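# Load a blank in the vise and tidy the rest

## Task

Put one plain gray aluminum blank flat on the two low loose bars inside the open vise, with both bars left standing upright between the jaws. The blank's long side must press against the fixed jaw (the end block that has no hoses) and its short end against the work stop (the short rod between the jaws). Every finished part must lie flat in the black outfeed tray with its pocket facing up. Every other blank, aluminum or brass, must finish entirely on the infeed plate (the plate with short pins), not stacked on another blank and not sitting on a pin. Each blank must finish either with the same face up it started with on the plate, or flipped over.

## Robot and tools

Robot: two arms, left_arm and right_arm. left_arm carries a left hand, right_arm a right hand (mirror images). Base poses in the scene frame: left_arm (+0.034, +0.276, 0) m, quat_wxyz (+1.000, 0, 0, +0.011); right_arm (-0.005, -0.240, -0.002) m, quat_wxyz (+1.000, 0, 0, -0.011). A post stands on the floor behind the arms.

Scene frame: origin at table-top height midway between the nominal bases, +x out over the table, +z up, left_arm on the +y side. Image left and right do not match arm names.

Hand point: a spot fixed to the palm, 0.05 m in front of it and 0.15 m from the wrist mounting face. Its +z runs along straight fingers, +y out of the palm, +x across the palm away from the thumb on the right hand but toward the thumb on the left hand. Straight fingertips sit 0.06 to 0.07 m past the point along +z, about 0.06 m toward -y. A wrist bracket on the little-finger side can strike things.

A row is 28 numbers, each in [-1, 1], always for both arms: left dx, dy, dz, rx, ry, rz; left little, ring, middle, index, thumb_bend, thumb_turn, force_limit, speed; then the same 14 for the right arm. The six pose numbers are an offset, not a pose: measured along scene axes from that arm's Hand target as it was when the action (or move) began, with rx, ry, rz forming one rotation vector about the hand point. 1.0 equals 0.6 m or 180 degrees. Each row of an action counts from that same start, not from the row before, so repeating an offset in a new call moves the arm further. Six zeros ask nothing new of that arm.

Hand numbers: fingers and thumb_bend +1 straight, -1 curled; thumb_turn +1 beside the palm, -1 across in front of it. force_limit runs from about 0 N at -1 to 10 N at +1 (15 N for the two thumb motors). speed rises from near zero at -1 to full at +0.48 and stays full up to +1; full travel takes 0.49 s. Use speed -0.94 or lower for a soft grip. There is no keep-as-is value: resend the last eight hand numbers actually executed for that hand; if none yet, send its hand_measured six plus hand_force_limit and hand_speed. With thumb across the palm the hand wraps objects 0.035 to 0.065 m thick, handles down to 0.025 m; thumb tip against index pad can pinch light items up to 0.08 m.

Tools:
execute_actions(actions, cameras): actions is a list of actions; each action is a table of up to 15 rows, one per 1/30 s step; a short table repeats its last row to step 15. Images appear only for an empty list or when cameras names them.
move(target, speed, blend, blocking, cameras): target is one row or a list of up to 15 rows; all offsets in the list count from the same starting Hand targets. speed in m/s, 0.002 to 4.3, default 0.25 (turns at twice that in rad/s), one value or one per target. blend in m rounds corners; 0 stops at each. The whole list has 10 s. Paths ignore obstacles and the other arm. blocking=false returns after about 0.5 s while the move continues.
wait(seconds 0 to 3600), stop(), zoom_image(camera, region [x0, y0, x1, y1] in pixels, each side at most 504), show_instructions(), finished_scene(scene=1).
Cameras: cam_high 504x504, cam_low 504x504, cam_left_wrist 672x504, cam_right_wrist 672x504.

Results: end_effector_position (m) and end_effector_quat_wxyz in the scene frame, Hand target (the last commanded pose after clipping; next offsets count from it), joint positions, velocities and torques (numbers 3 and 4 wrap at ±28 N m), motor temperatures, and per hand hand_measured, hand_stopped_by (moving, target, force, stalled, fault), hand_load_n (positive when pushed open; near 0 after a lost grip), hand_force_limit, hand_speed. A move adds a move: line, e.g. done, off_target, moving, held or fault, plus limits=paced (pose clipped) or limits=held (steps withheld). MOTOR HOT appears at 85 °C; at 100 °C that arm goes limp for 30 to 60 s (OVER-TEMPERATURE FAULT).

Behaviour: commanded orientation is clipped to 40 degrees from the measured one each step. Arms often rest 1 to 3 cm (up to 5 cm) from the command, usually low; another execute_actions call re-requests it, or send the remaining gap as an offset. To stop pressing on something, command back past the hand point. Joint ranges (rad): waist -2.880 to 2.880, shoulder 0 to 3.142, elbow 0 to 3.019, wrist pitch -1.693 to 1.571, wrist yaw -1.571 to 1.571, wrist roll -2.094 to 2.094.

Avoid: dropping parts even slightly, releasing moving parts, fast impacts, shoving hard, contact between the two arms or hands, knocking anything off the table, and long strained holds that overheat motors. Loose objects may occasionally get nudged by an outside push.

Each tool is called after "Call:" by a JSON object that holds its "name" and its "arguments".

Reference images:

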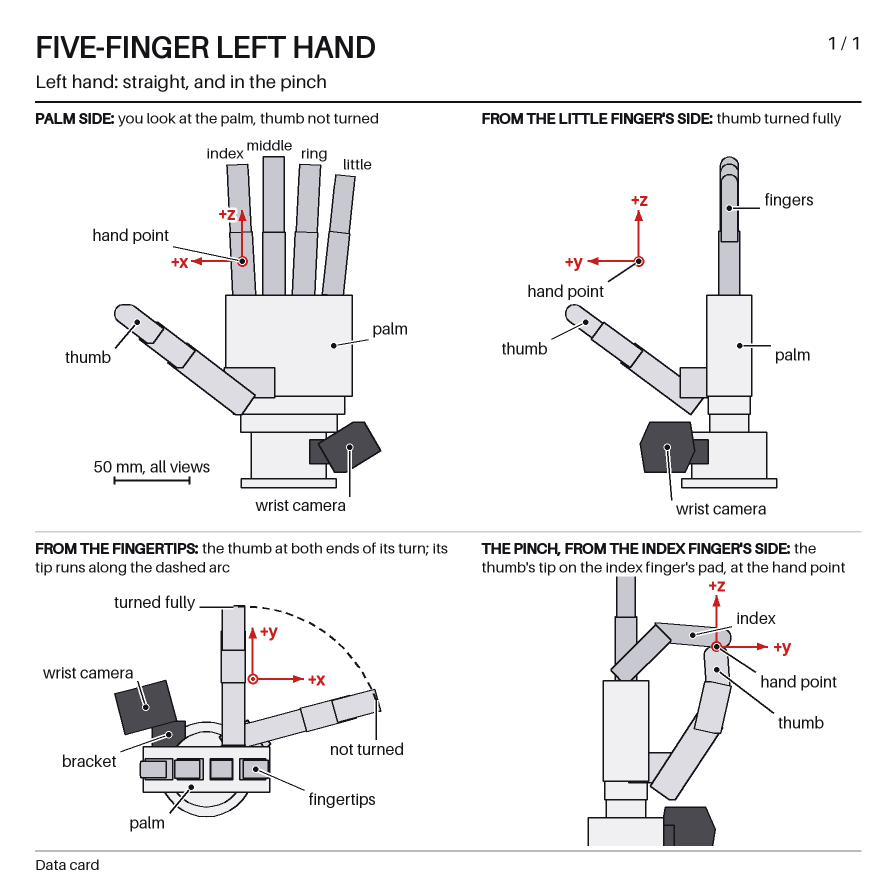

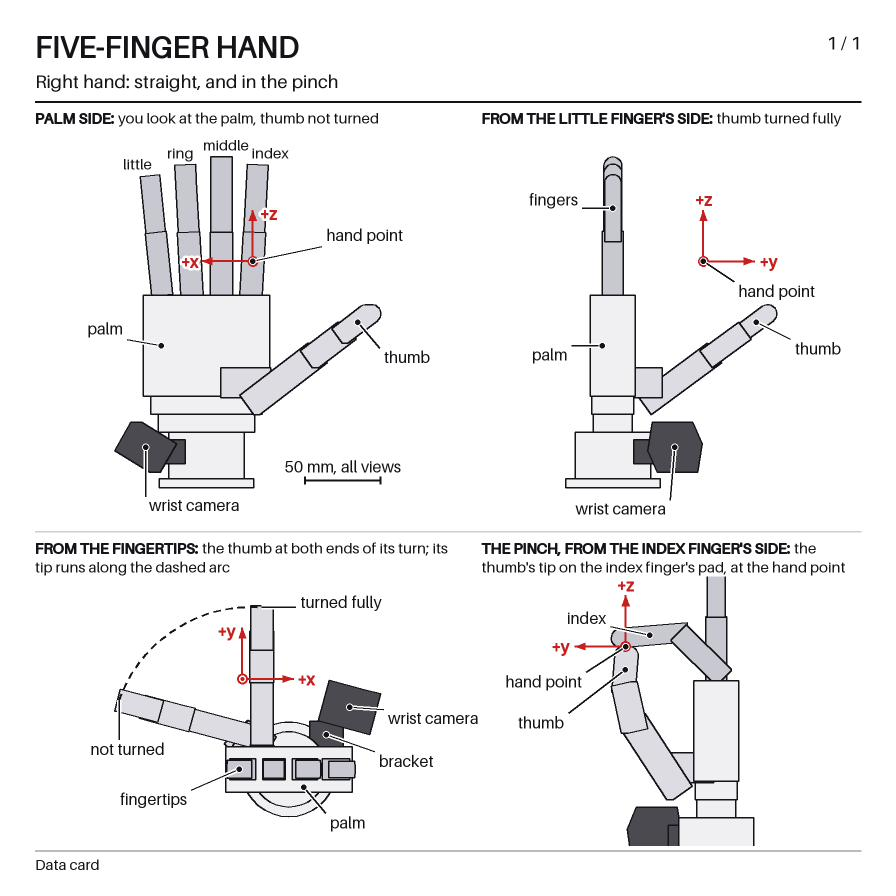

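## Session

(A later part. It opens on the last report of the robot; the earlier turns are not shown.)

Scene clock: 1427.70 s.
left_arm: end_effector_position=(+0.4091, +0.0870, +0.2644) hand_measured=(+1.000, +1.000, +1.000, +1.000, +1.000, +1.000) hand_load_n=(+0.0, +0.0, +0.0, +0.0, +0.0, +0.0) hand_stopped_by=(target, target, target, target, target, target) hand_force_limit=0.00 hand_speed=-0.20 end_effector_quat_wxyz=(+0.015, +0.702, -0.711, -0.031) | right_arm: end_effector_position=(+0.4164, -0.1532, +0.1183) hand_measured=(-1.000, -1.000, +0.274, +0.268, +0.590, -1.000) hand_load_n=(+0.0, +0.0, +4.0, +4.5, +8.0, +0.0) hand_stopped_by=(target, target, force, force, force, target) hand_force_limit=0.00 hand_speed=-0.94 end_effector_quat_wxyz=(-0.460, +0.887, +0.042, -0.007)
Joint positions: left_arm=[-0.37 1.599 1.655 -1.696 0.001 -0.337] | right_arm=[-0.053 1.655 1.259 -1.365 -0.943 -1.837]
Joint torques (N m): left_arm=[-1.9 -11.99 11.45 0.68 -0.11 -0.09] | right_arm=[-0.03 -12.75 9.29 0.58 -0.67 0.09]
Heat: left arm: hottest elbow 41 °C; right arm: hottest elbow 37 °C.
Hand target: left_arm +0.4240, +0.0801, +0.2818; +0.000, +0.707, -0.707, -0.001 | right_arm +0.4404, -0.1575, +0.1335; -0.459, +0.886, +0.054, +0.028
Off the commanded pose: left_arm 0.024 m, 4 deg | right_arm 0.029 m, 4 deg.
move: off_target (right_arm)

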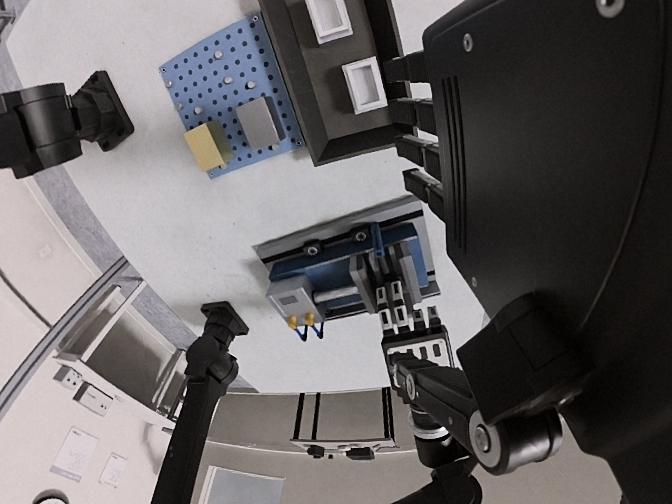

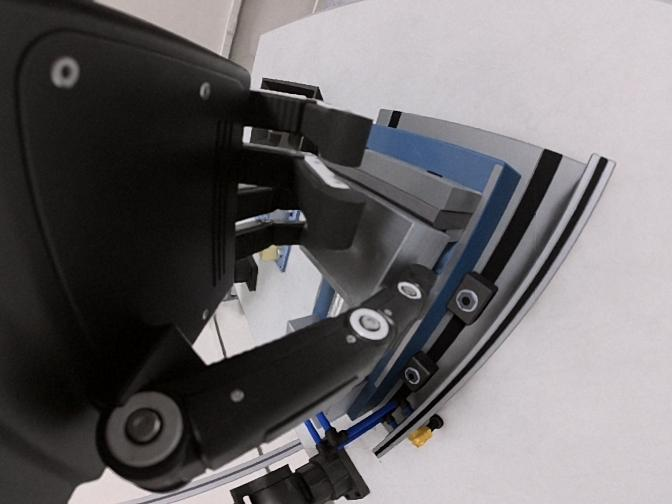

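Call:
{"name": "move", "arguments": {"target": [0,0,0,0,0,0,1,1,1,1,1,1,0,-0.2, 0.003,0,-0.006,0,0,0,-1,-1,0.1,0.1,0.35,-1,0.0,-0.94], "speed": 0.02, "cameras": ["cam_left_wrist","cam_right_wrist"]}}

Call:
{"name": "zoom_image", "arguments": {"camera": "cam_right_wrist", "region": [380, 180, 480, 280]}}

Call:
{"name": "zoom_image", "arguments": {"camera": "cam_left_wrist", "region": [345, 245, 425, 315]}}

Scene clock: 1432.10 s.
left_arm: end_effector_position=(+0.4091, +0.0870, +0.2644) hand_measured=(+1.000, +1.000, +1.000, +1.000, +1.000, +1.000) hand_load_n=(+0.0, +0.0, +0.0, +0.0, +0.0, +0.0) hand_stopped_by=(target, target, target, target, target, target) hand_force_limit=0.00 hand_speed=-0.20 end_effector_quat_wxyz=(+0.015, +0.702, -0.711, -0.031) | right_arm: end_effector_position=(+0.4162, -0.1531, +0.1166) hand_measured=(-1.000, -1.000, +0.274, +0.268, +0.590, -1.000) hand_load_n=(+0.0, +0.5, +4.0, +4.5, +8.5, +0.5) hand_stopped_by=(target, target, force, force, force, target) hand_force_limit=0.00 hand_speed=-0.94 end_effector_quat_wxyz=(-0.460, +0.887, +0.039, -0.010)
Joint positions: left_arm=[-0.37 1.599 1.655 -1.696 0.001 -0.337] | right_arm=[-0.053 1.66 1.259 -1.365 -0.943 -1.834]
Joint torques (N m): left_arm=[-1.61 -11.99 11.47 0.64 -0.12 -0.09] | right_arm=[-0.03 -12.57 9.39 0.91 -0.66 0.09]
Heat: left arm: hottest elbow 41 °C; right arm: hottest elbow 37 °C.
Hand target: left_arm +0.4240, +0.0801, +0.2818; +0.000, +0.707, -0.707, -0.001 | right_arm +0.4422, -0.1575, +0.1299; -0.459, +0.886, +0.054, +0.028
Off the commanded pose: left_arm 0.024 m, 4 deg | right_arm 0.030 m, 5 deg.
move: off_target (right_arm)

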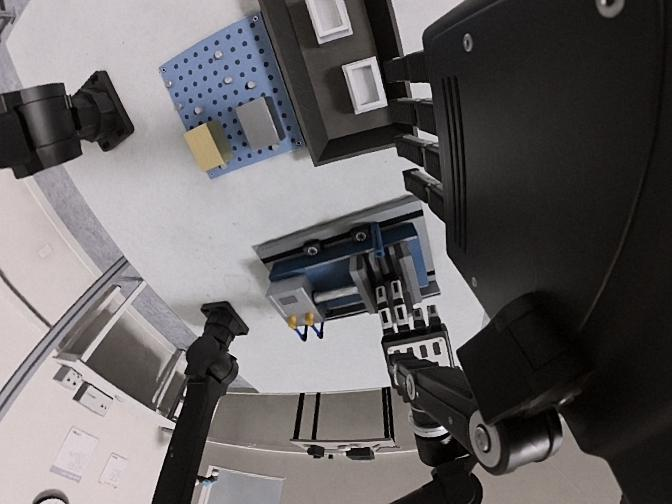

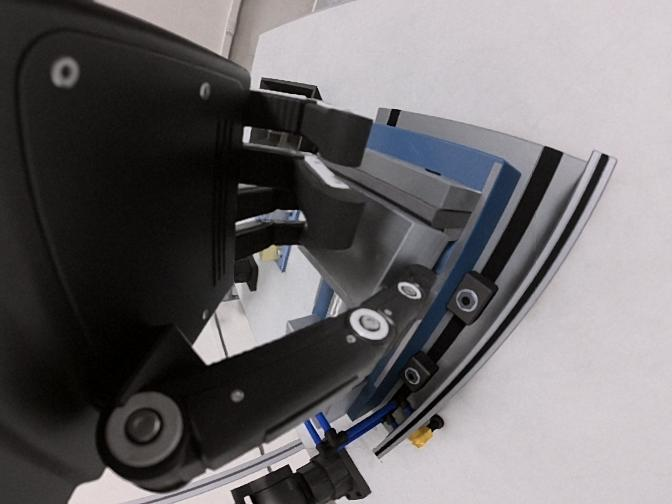

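Scaled by 5.040 from the camera's image (finer frame: 960x720).

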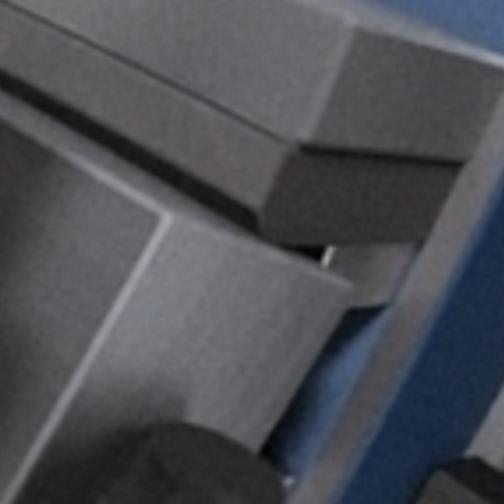

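Scaled by 6.300 from the camera's image (finer frame: 960x720).

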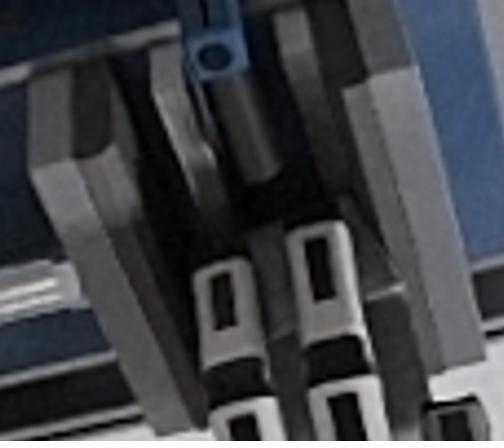

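Call:
{"name": "move", "arguments": {"target": [0,0,0,0,0,0,1,1,1,1,1,1,0,-0.2, 0.007,0,-0.001,0,0,0,-1,-1,0.1,0.1,0.35,-1,0.0,-0.94], "speed": 0.02, "cameras": []}}

Scene clock: 1438.00 s.
left_arm: end_effector_position=(+0.4091, +0.0870, +0.2644) hand_measured=(+1.000, +1.000, +1.000, +1.000, +1.000, +1.000) hand_load_n=(+0.0, +0.0, +0.0, +0.0, +0.0, +0.0) hand_stopped_by=(target, target, target, target, target, target) hand_force_limit=0.00 hand_speed=-0.20 end_effector_quat_wxyz=(+0.015, +0.702, -0.711, -0.031) | right_arm: end_effector_position=(+0.4161, -0.1528, +0.1162) hand_measured=(-1.000, -1.000, +0.274, +0.268, +0.590, -1.000) hand_load_n=(+0.0, +0.0, +4.0, +5.0, +8.0, +0.5) hand_stopped_by=(target, target, force, force, force, target) hand_force_limit=0.00 hand_speed=-0.94 end_effector_quat_wxyz=(-0.461, +0.887, +0.038, -0.011)
Joint positions: left_arm=[-0.37 1.599 1.655 -1.696 0.001 -0.337] | right_arm=[-0.053 1.661 1.259 -1.365 -0.944 -1.832]
Joint torques (N m): left_arm=[-1.67 -11.93 11.43 0.69 -0.12 -0.1] | right_arm=[-0.21 -11.81 10.29 0.88 -0.6 0.09]
Heat: left arm: hottest elbow 41 °C; right arm: hottest elbow 38 °C.
Hand target: left_arm +0.4240, +0.0801, +0.2818; +0.000, +0.707, -0.707, -0.001 | right_arm +0.4464, -0.1575, +0.1293; -0.459, +0.886, +0.054, +0.028
Off the commanded pose: left_arm 0.024 m, 4 deg | right_arm 0.033 m, 5 deg.
move: off_target (right_arm)

Call:
{"name": "move", "arguments": {"target": [0,0,0,0,0,0,1,1,1,1,1,1,0,-0.2, 0.007,0,0.002,0,0,0,-1,-1,0.1,0.1,0.35,-1,0.0,-0.94], "speed": 0.02, "cameras": []}}

Scene clock: 1441.00 s.
left_arm: end_effector_position=(+0.4091, +0.0870, +0.2644) hand_measured=(+1.000, +1.000, +1.000, +1.000, +1.000, +1.000) hand_load_n=(+0.0, +0.0, +0.0, +0.0, +0.0, +0.0) hand_stopped_by=(target, target, target, target, target, target) hand_force_limit=0.00 hand_speed=-0.20 end_effector_quat_wxyz=(+0.015, +0.702, -0.711, -0.031) | right_arm: end_effector_position=(+0.4177, -0.1528, +0.1158) hand_measured=(-1.000, -1.000, +0.274, +0.268, +0.590, -1.000) hand_load_n=(+0.0, +0.0, +4.5, +4.5, +8.0, +2.0) hand_stopped_by=(target, target, force, force, force, target) hand_force_limit=0.00 hand_speed=-0.94 end_effector_quat_wxyz=(-0.461, +0.887, +0.033, -0.013)
Joint positions: left_arm=[-0.37 1.599 1.655 -1.696 0.001 -0.337] | right_arm=[-0.053 1.667 1.265 -1.365 -0.944 -1.82]
Joint torques (N m): left_arm=[-1.67 -12.04 11.45 0.69 -0.12 -0.11] | right_arm=[-0.15 -11.69 10.8 0.8 -0.64 -0.04]
Heat: left arm: hottest elbow 41 °C; right arm: hottest elbow 38 °C.
Hand target: left_arm +0.4240, +0.0801, +0.2818; +0.000, +0.707, -0.707, -0.001 | right_arm +0.4506, -0.1575, +0.1305; -0.459, +0.886, +0.054, +0.028
Off the commanded pose: left_arm 0.024 m, 4 deg | right_arm 0.036 m, 5 deg.
move: off_target (right_arm)

Call:
{"name": "wait", "arguments": {"seconds": 0.2, "cameras": ["cam_left_wrist","cam_right_wrist"]}}

Call:
{"name": "zoom_image", "arguments": {"camera": "cam_right_wrist", "region": [380, 180, 480, 280]}}

Call:
{"name": "zoom_image", "arguments": {"camera": "cam_left_wrist", "region": [345, 245, 425, 315]}}

Scene clock: 1444.63 s.
left_arm: end_effector_position=(+0.4091, +0.0870, +0.2644) hand_measured=(+1.000, +1.000, +1.000, +1.000, +1.000, +1.000) hand_load_n=(+0.0, +0.0, +0.0, +0.0, +0.0, +0.0) hand_stopped_by=(target, target, target, target, target, target) hand_force_limit=0.00 hand_speed=-0.20 end_effector_quat_wxyz=(+0.015, +0.702, -0.711, -0.031) | right_arm: end_effector_position=(+0.4177, -0.1528, +0.1158) hand_measured=(-1.000, -1.000, +0.274, +0.268, +0.590, -1.000) hand_load_n=(+0.0, +0.0, +5.0, +4.5, +8.0, +2.0) hand_stopped_by=(target, target, force, force, force, target) hand_force_limit=0.00 hand_speed=-0.94 end_effector_quat_wxyz=(-0.461, +0.887, +0.033, -0.013)
Joint positions: left_arm=[-0.37 1.599 1.655 -1.696 0.001 -0.337] | right_arm=[-0.053 1.667 1.265 -1.365 -0.944 -1.82]
Joint torques (N m): left_arm=[-1.73 -11.93 11.44 0.72 -0.12 -0.1] | right_arm=[0.21 -11.81 10.78 0.61 -0.63 -0.07]
Heat: left arm: hottest elbow 42 °C; right arm: hottest elbow 38 °C.
Hand target: left_arm +0.4240, +0.0801, +0.2818; +0.000, +0.707, -0.707, -0.001 | right_arm +0.4506, -0.1575, +0.1305; -0.459, +0.886, +0.054, +0.028
Off the commanded pose: left_arm 0.024 m, 4 deg | right_arm 0.036 m, 5 deg.
wait: 0.20 s; at rest from the start

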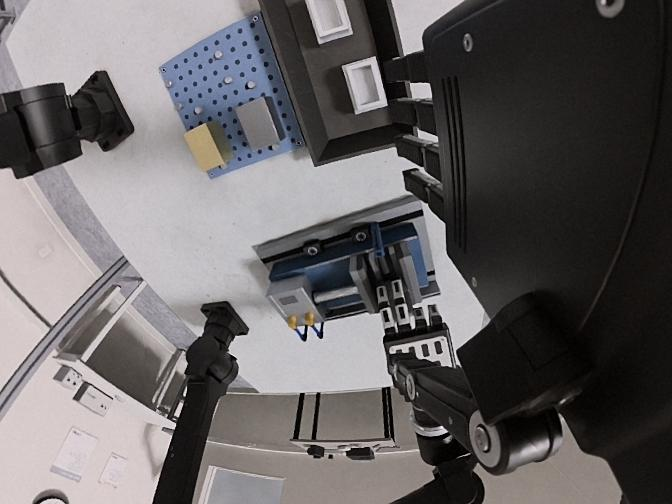

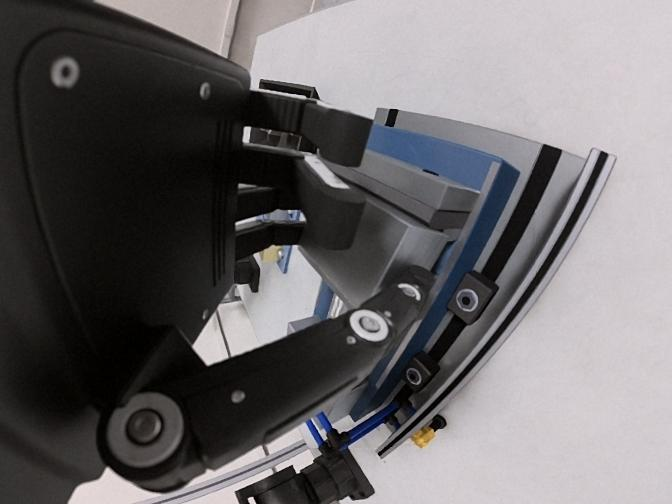

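Scaled by 5.040 from the camera's image (finer frame: 960x720).

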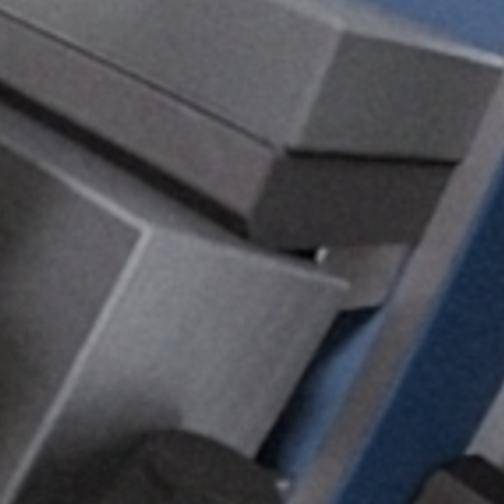

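Scaled by 6.300 from the camera's image (finer frame: 960x720).

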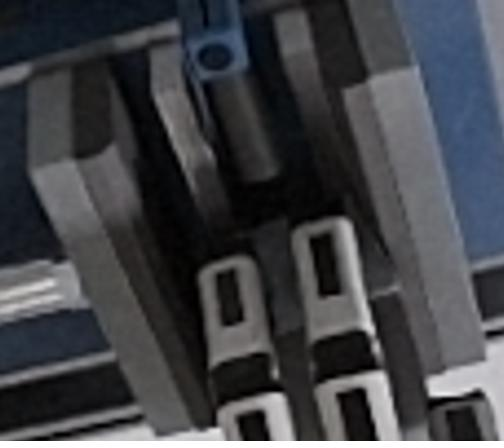

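Call:
{"name": "move", "arguments": {"target": [0,0,0,0,0,0,1,1,1,1,1,1,0,-0.2, 0.004,0,0.002,0,0,0,-1,-1,0.1,0.1,0.35,-1,0.0,-0.94], "speed": 0.02, "cameras": ["cam_low","cam_left_wrist","cam_right_wrist"]}}

Call:
{"name": "zoom_image", "arguments": {"camera": "cam_right_wrist", "region": [380, 180, 480, 280]}}

Call:
{"name": "zoom_image", "arguments": {"camera": "cam_left_wrist", "region": [345, 245, 425, 315]}}

Call:
{"name": "zoom_image", "arguments": {"camera": "cam_low", "region": [250, 180, 330, 260]}}

Scene clock: 1469.37 s.
left_arm: end_effector_position=(+0.4091, +0.0870, +0.2644) hand_measured=(+1.000, +1.000, +1.000, +1.000, +1.000, +1.000) hand_load_n=(+0.0, +0.0, +0.0, +0.0, +0.0, +0.0) hand_stopped_by=(target, target, target, target, target, target) hand_force_limit=0.00 hand_speed=-0.20 end_effector_quat_wxyz=(+0.015, +0.702, -0.711, -0.031) | right_arm: end_effector_position=(+0.4185, -0.1528, +0.1163) hand_measured=(-1.000, -1.000, +0.274, +0.268, +0.590, -1.000) hand_load_n=(+0.0, +0.0, +5.0, +4.5, +8.0, +3.5) hand_stopped_by=(target, target, force, force, force, target) hand_force_limit=0.00 hand_speed=-0.94 end_effector_quat_wxyz=(-0.461, +0.887, +0.029, -0.015)
Joint positions: left_arm=[-0.37 1.599 1.655 -1.696 0.001 -0.337] | right_arm=[-0.053 1.67 1.27 -1.367 -0.944 -1.812]
Joint torques (N m): left_arm=[-1.61 -11.99 11.45 0.66 -0.12 -0.1] | right_arm=[0.32 -12.04 11.12 0.57 -0.64 -0.11]
Heat: left arm: hottest elbow 42 °C; right arm: hottest elbow 39 °C.
Hand target: left_arm +0.4240, +0.0801, +0.2818; +0.000, +0.707, -0.707, -0.001 | right_arm +0.4530, -0.1575, +0.1317; -0.459, +0.886, +0.054, +0.028
Off the commanded pose: left_arm 0.024 m, 4 deg | right_arm 0.038 m, 6 deg.
move: off_target (right_arm)

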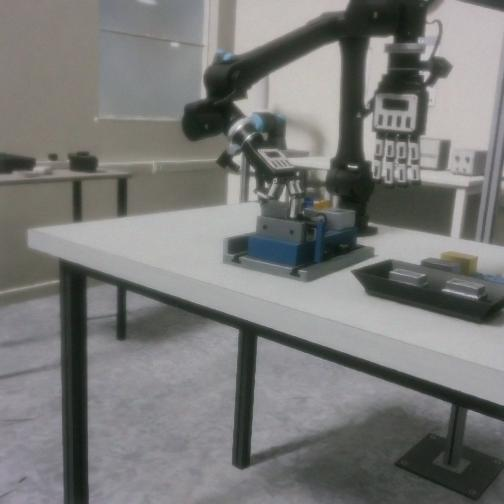

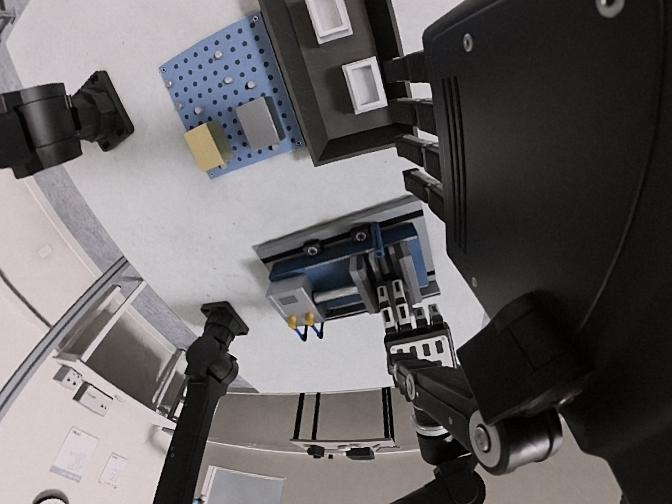

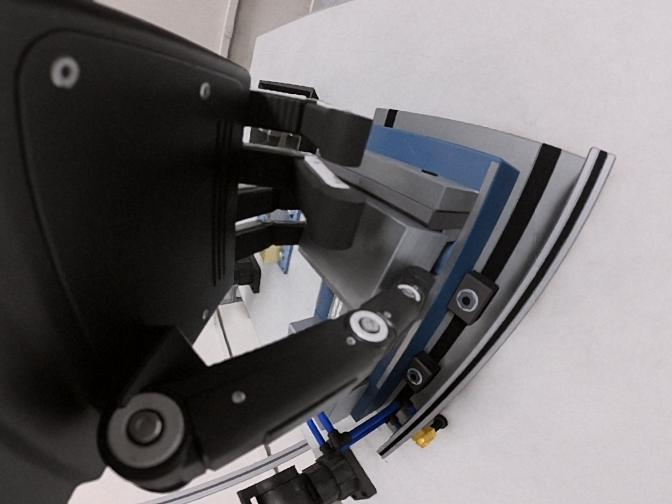

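Scaled by 5.040 from the camera's image (finer frame: 960x720).

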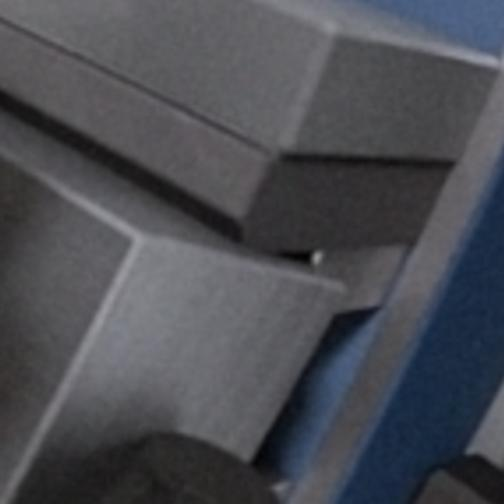

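Scaled by 6.300 from the camera's image (finer frame: 960x720).

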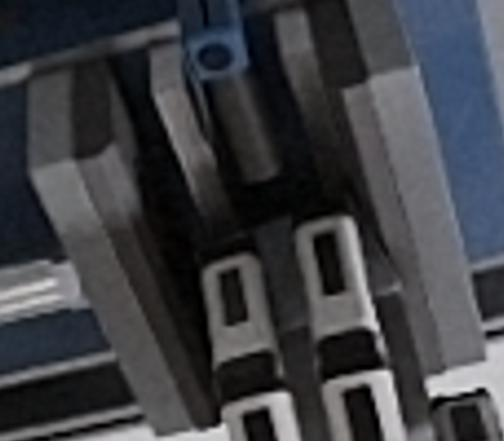

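Scaled by 6.300 from the camera's image (finer frame: 720x720).

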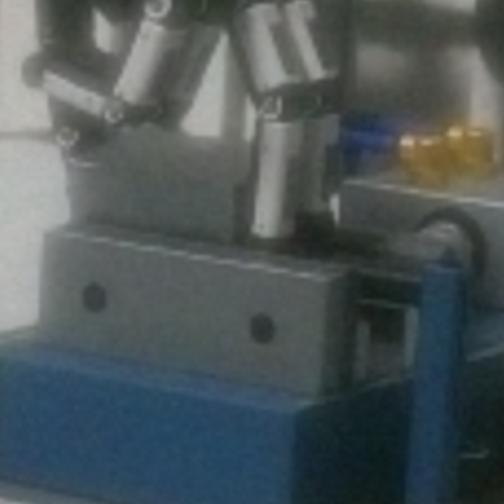

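Call:
{"name": "move", "arguments": {"target": [0,0,0,0,0,0,1,1,1,1,1,1,0,-0.2, -0.005,0,-0.007,0,0,0,-1,-1,0.1,0.1,0.35,-1,0.0,-0.94], "speed": 0.02, "cameras": ["cam_low","cam_left_wrist","cam_right_wrist"]}}

Call:
{"name": "zoom_image", "arguments": {"camera": "cam_right_wrist", "region": [380, 180, 480, 280]}}

Call:
{"name": "zoom_image", "arguments": {"camera": "cam_left_wrist", "region": [345, 245, 425, 315]}}

Scene clock: 1477.50 s.
left_arm: end_effector_position=(+0.4091, +0.0870, +0.2644) hand_measured=(+1.000, +1.000, +1.000, +1.000, +1.000, +1.000) hand_load_n=(+0.0, +0.0, +0.0, +0.0, +0.0, +0.0) hand_stopped_by=(target, target, target, target, target, target) hand_force_limit=0.00 hand_speed=-0.20 end_effector_quat_wxyz=(+0.015, +0.702, -0.711, -0.031) | right_arm: end_effector_position=(+0.4185, -0.1528, +0.1163) hand_measured=(-1.000, -1.000, +0.274, +0.268, +0.590, -1.000) hand_load_n=(+0.0, +0.0, +5.0, +4.5, +8.0, +3.0) hand_stopped_by=(target, target, force, force, force, target) hand_force_limit=0.00 hand_speed=-0.94 end_effector_quat_wxyz=(-0.461, +0.887, +0.029, -0.015)
Joint positions: left_arm=[-0.37 1.599 1.655 -1.696 0.001 -0.337] | right_arm=[-0.053 1.67 1.27 -1.367 -0.944 -1.812]
Joint torques (N m): left_arm=[-1.67 -11.99 11.44 0.65 -0.12 -0.09] | right_arm=[0.09 -12.22 10.09 1.09 -0.61 -0.15]
Heat: left arm: hottest elbow 42 °C; right arm: hottest elbow 40 °C.
Hand target: left_arm +0.4240, +0.0801, +0.2818; +0.000, +0.707, -0.707, -0.001 | right_arm +0.4500, -0.1575, +0.1275; -0.459, +0.886, +0.054, +0.028
Off the commanded pose: left_arm 0.024 m, 4 deg | right_arm 0.034 m, 6 deg.
move: off_target (right_arm)

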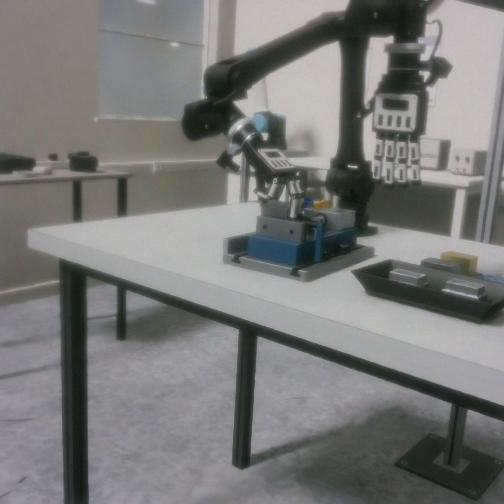

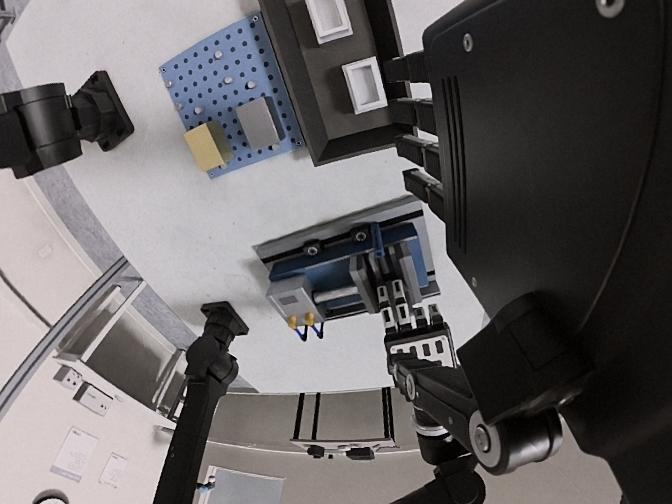

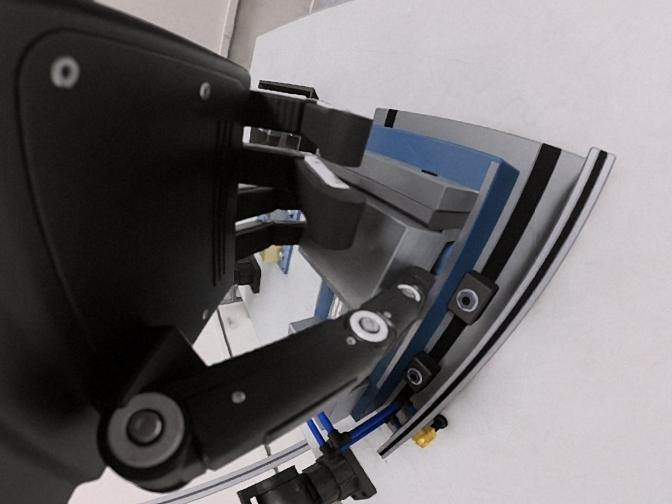

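Scaled by 5.040 from the camera's image (finer frame: 960x720).

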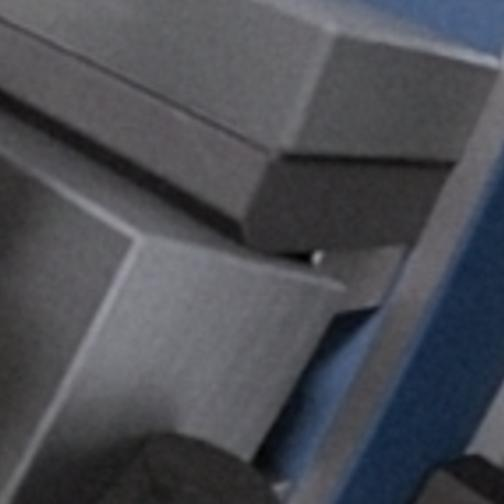

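Scaled by 6.300 from the camera's image (finer frame: 960x720).

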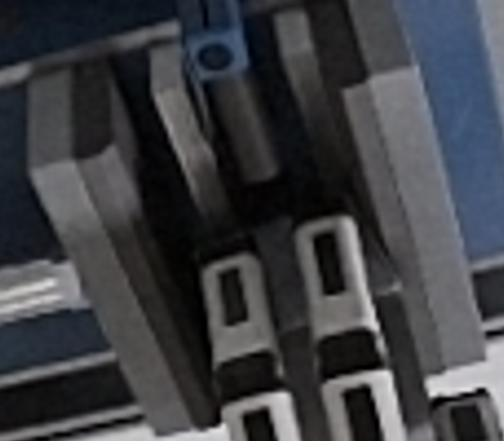

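Call:
{"name": "move", "arguments": {"target": [0,0,0,0,0,0,1,1,1,1,1,1,0,-0.2, -0.005,0,-0.007,0,0,0,-1,-1,0.1,0.1,0.35,-1,0.0,-0.94], "speed": 0.02, "cameras": ["cam_left_wrist","cam_right_wrist"]}}

Call:
{"name": "zoom_image", "arguments": {"camera": "cam_right_wrist", "region": [380, 180, 480, 280]}}

Call:
{"name": "zoom_image", "arguments": {"camera": "cam_left_wrist", "region": [345, 245, 425, 315]}}

Scene clock: 1487.07 s.
left_arm: end_effector_position=(+0.4091, +0.0870, +0.2644) hand_measured=(+1.000, +1.000, +1.000, +1.000, +1.000, +1.000) hand_load_n=(+0.0, +0.0, +0.0, +0.0, -0.5, +0.0) hand_stopped_by=(target, target, target, target, target, target) hand_force_limit=0.00 hand_speed=-0.20 end_effector_quat_wxyz=(+0.015, +0.702, -0.711, -0.031) | right_arm: end_effector_position=(+0.4185, -0.1528, +0.1163) hand_measured=(-1.000, -1.000, +0.274, +0.268, +0.590, -1.000) hand_load_n=(+0.0, +0.0, +5.0, +4.5, +8.0, +3.0) hand_stopped_by=(target, target, force, force, force, target) hand_force_limit=0.00 hand_speed=-0.94 end_effector_quat_wxyz=(-0.461, +0.887, +0.029, -0.015)
Joint positions: left_arm=[-0.37 1.599 1.655 -1.696 0.001 -0.337] | right_arm=[-0.053 1.67 1.27 -1.367 -0.944 -1.812]
Joint torques (N m): left_arm=[-1.73 -11.93 11.41 0.68 -0.11 -0.09] | right_arm=[0.21 -12.4 8.84 1.54 -0.62 -0.14]
Heat: left arm: hottest elbow 42 °C; right arm: hottest elbow 39 °C.
Hand target: left_arm +0.4240, +0.0801, +0.2818; +0.000, +0.707, -0.707, -0.001 | right_arm +0.4470, -0.1575, +0.1233; -0.459, +0.886, +0.054, +0.028
Off the commanded pose: left_arm 0.024 m, 4 deg | right_arm 0.030 m, 6 deg.
move: off_target (right_arm)

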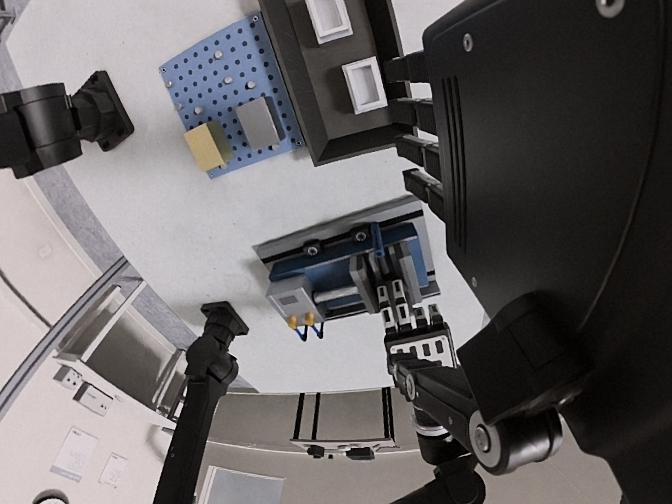

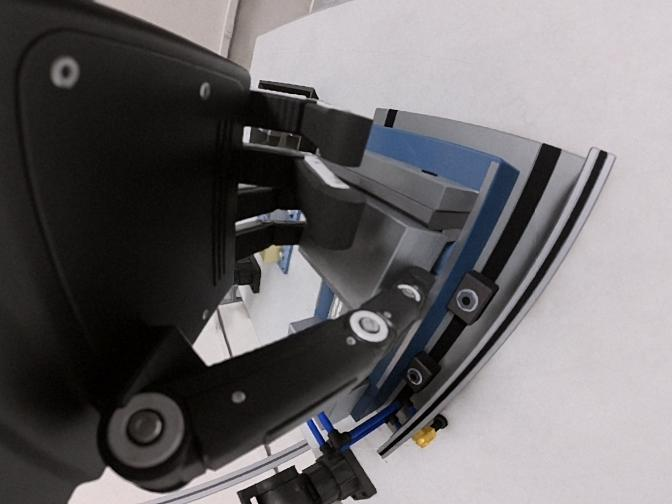

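Scaled by 5.040 from the camera's image (finer frame: 960x720).

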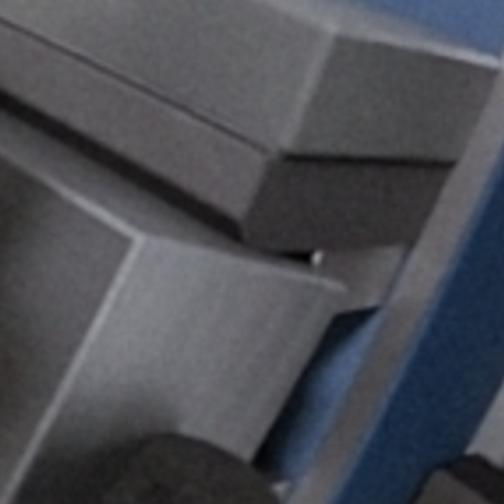

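Scaled by 6.300 from the camera's image (finer frame: 960x720).

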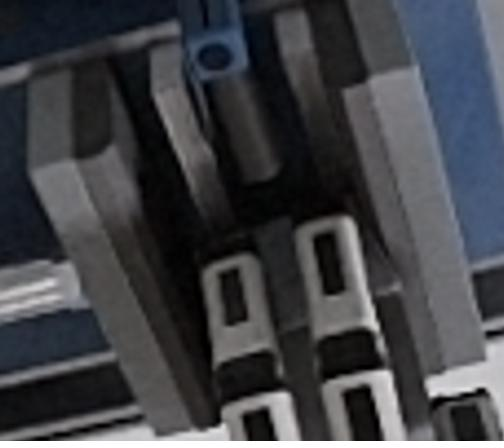

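Call:
{"name": "wait", "arguments": {"seconds": 0.1, "cameras": ["cam_low","cam_high","cam_left_wrist"]}}

Call:
{"name": "zoom_image", "arguments": {"camera": "cam_low", "region": [250, 190, 310, 250]}}

Call:
{"name": "zoom_image", "arguments": {"camera": "cam_high", "region": [130, 230, 290, 340]}}

Scene clock: 1501.30 s.
left_arm: end_effector_position=(+0.4091, +0.0870, +0.2644) hand_measured=(+1.000, +1.000, +1.000, +1.000, +1.000, +1.000) hand_load_n=(+0.0, +0.0, +0.0, +0.0, +0.0, +0.0) hand_stopped_by=(target, target, target, target, target, target) hand_force_limit=0.00 hand_speed=-0.20 end_effector_quat_wxyz=(+0.015, +0.702, -0.711, -0.031) | right_arm: end_effector_position=(+0.4185, -0.1528, +0.1163) hand_measured=(-1.000, -1.000, +0.274, +0.268, +0.590, -1.000) hand_load_n=(+0.0, +0.0, +5.0, +4.5, +8.0, +3.0) hand_stopped_by=(target, target, force, force, force, target) hand_force_limit=0.00 hand_speed=-0.94 end_effector_quat_wxyz=(-0.461, +0.887, +0.029, -0.015)
Joint positions: left_arm=[-0.37 1.599 1.655 -1.696 0.001 -0.337] | right_arm=[-0.053 1.67 1.27 -1.367 -0.944 -1.812]
Joint torques (N m): left_arm=[-1.73 -11.93 11.44 0.68 -0.12 -0.1] | right_arm=[-0.32 -12.22 8.83 1.69 -0.63 -0.13]
Heat: left arm: hottest elbow 42 °C; right arm: hottest elbow 39 °C.
Hand target: left_arm +0.4240, +0.0801, +0.2818; +0.000, +0.707, -0.707, -0.001 | right_arm +0.4470, -0.1575, +0.1233; -0.459, +0.886, +0.054, +0.028
Off the commanded pose: left_arm 0.024 m, 4 deg | right_arm 0.030 m, 6 deg.
wait: 0.10 s; at rest from the start
Images, in order (width x height): cam_high 504x504, cam_low 504x504, cam_left_wrist 672x504.

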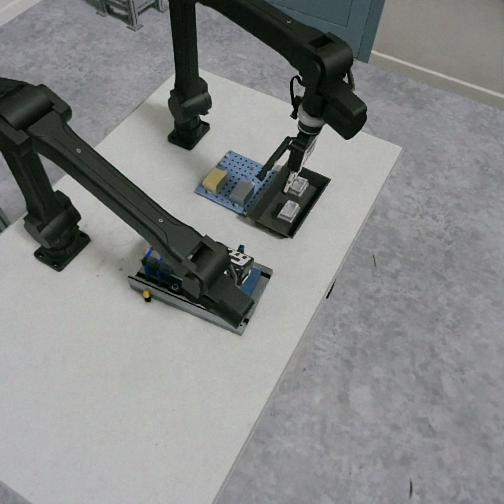

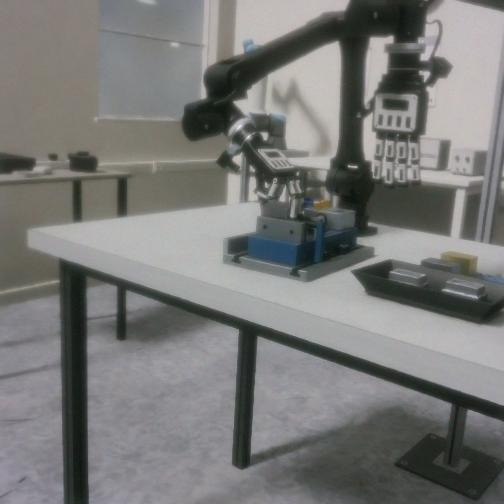

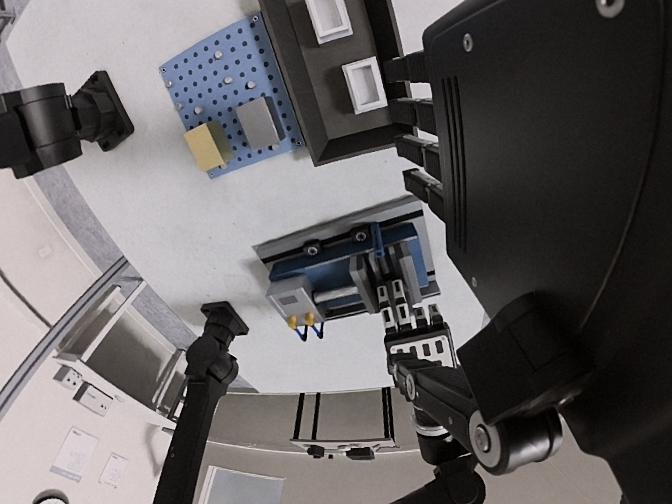

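Scaled by 8.400 from the camera's image (finer frame: 720x720).

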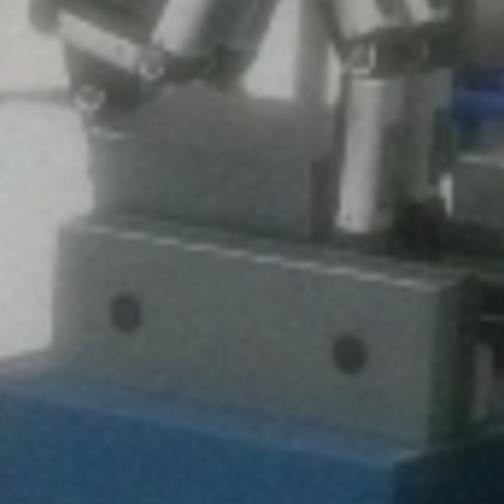

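Scaled by 3.150 from the camera's image (finer frame: 720x720).

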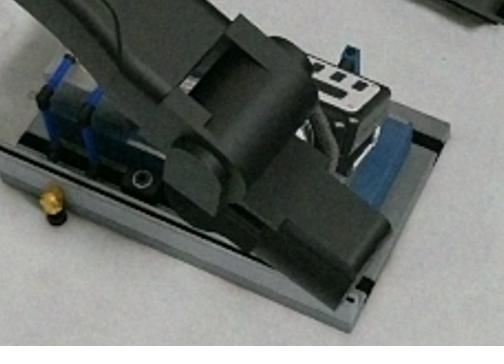

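Call:
{"name": "zoom_image", "arguments": {"camera": "cam_low", "region": [255, 192, 295, 222]}}

Call:
{"name": "zoom_image", "arguments": {"camera": "cam_left_wrist", "region": [370, 270, 410, 300]}}

Scaled by 12.600 from the camera's image (finer frame: 720x720).

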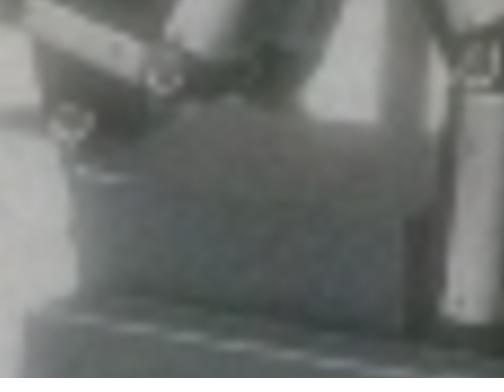

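Scaled by 12.600 from the camera's image (finer frame: 960x720).

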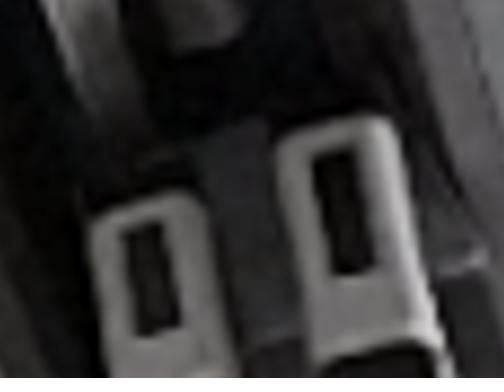

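Call:
{"name": "move", "arguments": {"target": [0,0,0,0,0,0,1,1,1,1,1,1,0,-0.2, -0.007,0,-0.005,0,0,0,-1,-1,0.1,0.1,0.35,-1,0.0,-0.94], "speed": 0.02, "cameras": ["cam_low","cam_left_wrist","cam_right_wrist"]}}

Call:
{"name": "zoom_image", "arguments": {"camera": "cam_right_wrist", "region": [380, 180, 480, 280]}}

Call:
{"name": "zoom_image", "arguments": {"camera": "cam_left_wrist", "region": [345, 245, 425, 315]}}

Call:
{"name": "zoom_image", "arguments": {"camera": "cam_low", "region": [255, 192, 295, 222]}}

Scene clock: 1564.90 s.
left_arm: end_effector_position=(+0.4091, +0.0870, +0.2644) hand_measured=(+1.000, +1.000, +1.000, +1.000, +1.000, +1.000) hand_load_n=(+0.0, +0.0, +0.0, +0.0, +0.0, -0.5) hand_stopped_by=(target, target, target, target, target, target) hand_force_limit=0.00 hand_speed=-0.20 end_effector_quat_wxyz=(+0.015, +0.702, -0.711, -0.031) | right_arm: end_effector_position=(+0.4183, -0.1528, +0.1157) hand_measured=(-1.000, -1.000, +0.274, +0.268, +0.590, -1.000) hand_load_n=(+0.0, +0.0, +5.0, +4.5, +8.0, +3.0) hand_stopped_by=(target, target, force, force, force, target) hand_force_limit=0.00 hand_speed=-0.94 end_effector_quat_wxyz=(-0.461, +0.887, +0.029, -0.015)
Joint positions: left_arm=[-0.37 1.599 1.655 -1.696 0.001 -0.337] | right_arm=[-0.053 1.67 1.268 -1.365 -0.944 -1.812]
Joint torques (N m): left_arm=[-1.67 -12.04 11.44 0.68 -0.12 -0.1] | right_arm=[0.32 -12.92 7.69 1.96 -0.63 -0.17]
Heat: left arm: hottest elbow 42 °C; right arm: hottest elbow 37 °C.
Hand target: left_arm +0.4240, +0.0801, +0.2818; +0.000, +0.707, -0.707, -0.001 | right_arm +0.4428, -0.1575, +0.1203; -0.459, +0.886, +0.054, +0.028
Off the commanded pose: left_arm 0.024 m, 4 deg | right_arm 0.025 m, 6 deg.
move: off_target (right_arm)

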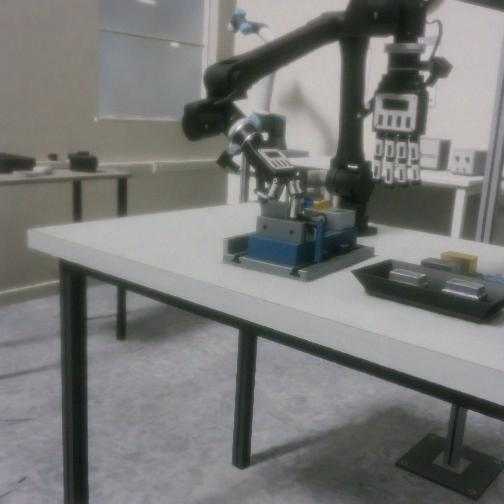

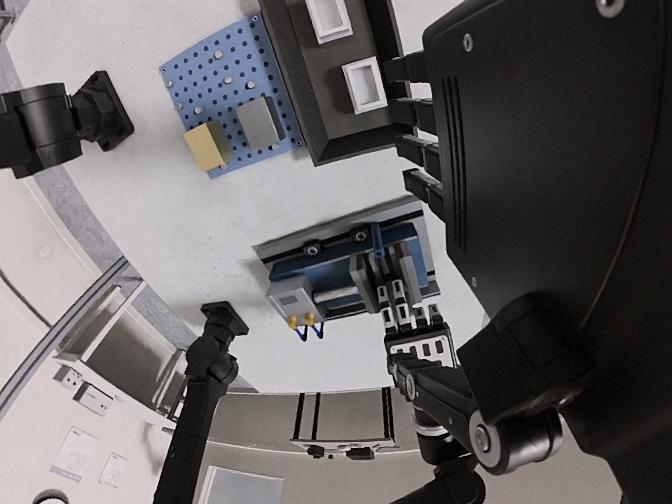

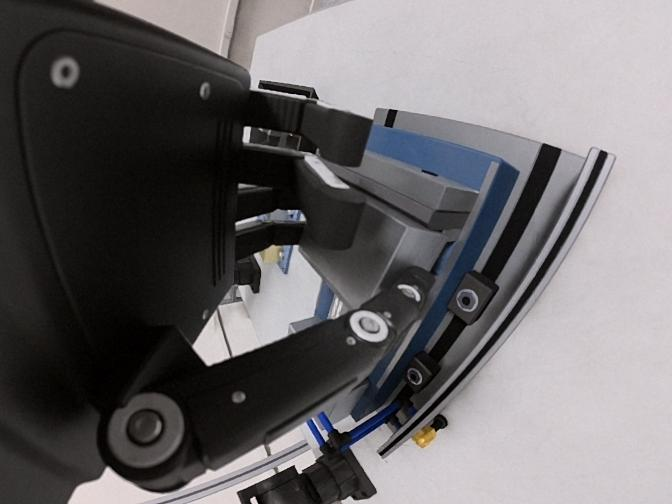

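Scaled by 5.040 from the camera's image (finer frame: 960x720).

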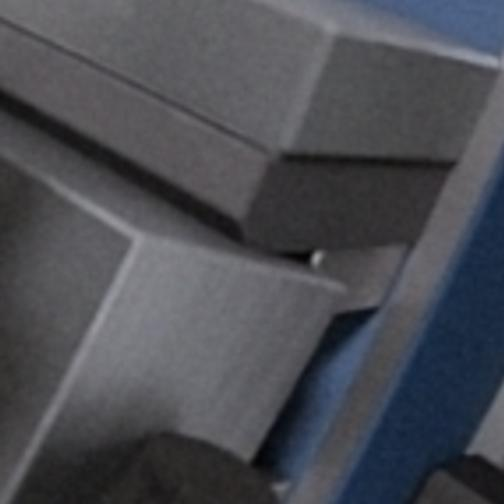

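Scaled by 6.300 from the camera's image (finer frame: 960x720).

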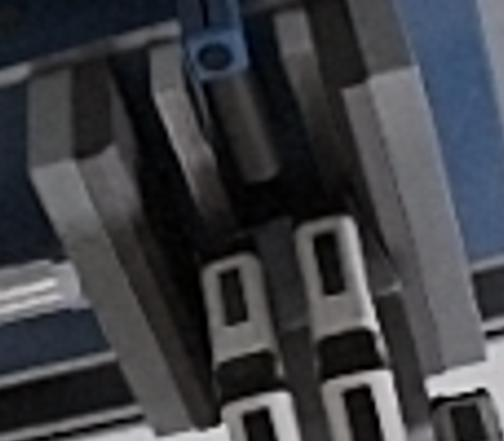

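Scaled by 12.600 from the camera's image (finer frame: 720x720).

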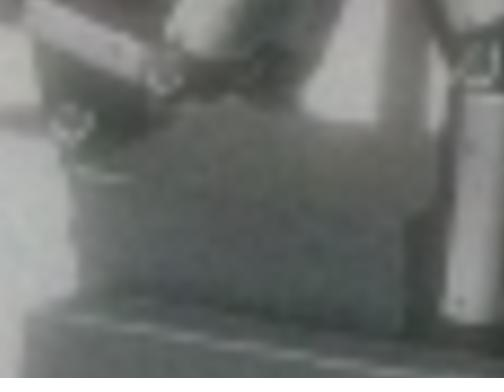

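Call:
{"name": "zoom_image", "arguments": {"camera": "cam_right_wrist", "region": [410, 225, 460, 285]}}

Call:
{"name": "zoom_image", "arguments": {"camera": "cam_right_wrist", "region": [310, 220, 450, 320]}}

Scaled by 8.400 from the camera's image (finer frame: 960x720).

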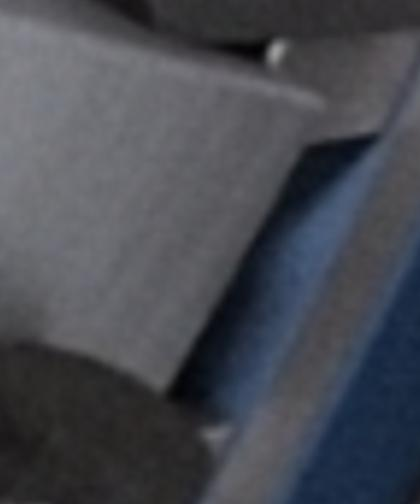

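Scaled by 3.600 from the camera's image (finer frame: 960x720).

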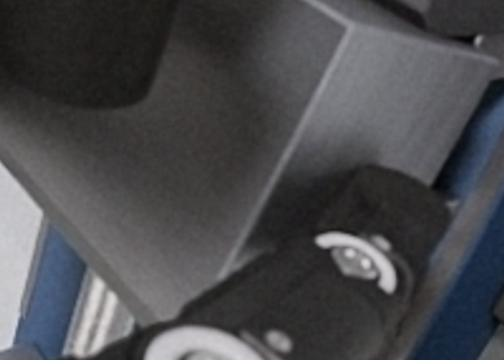

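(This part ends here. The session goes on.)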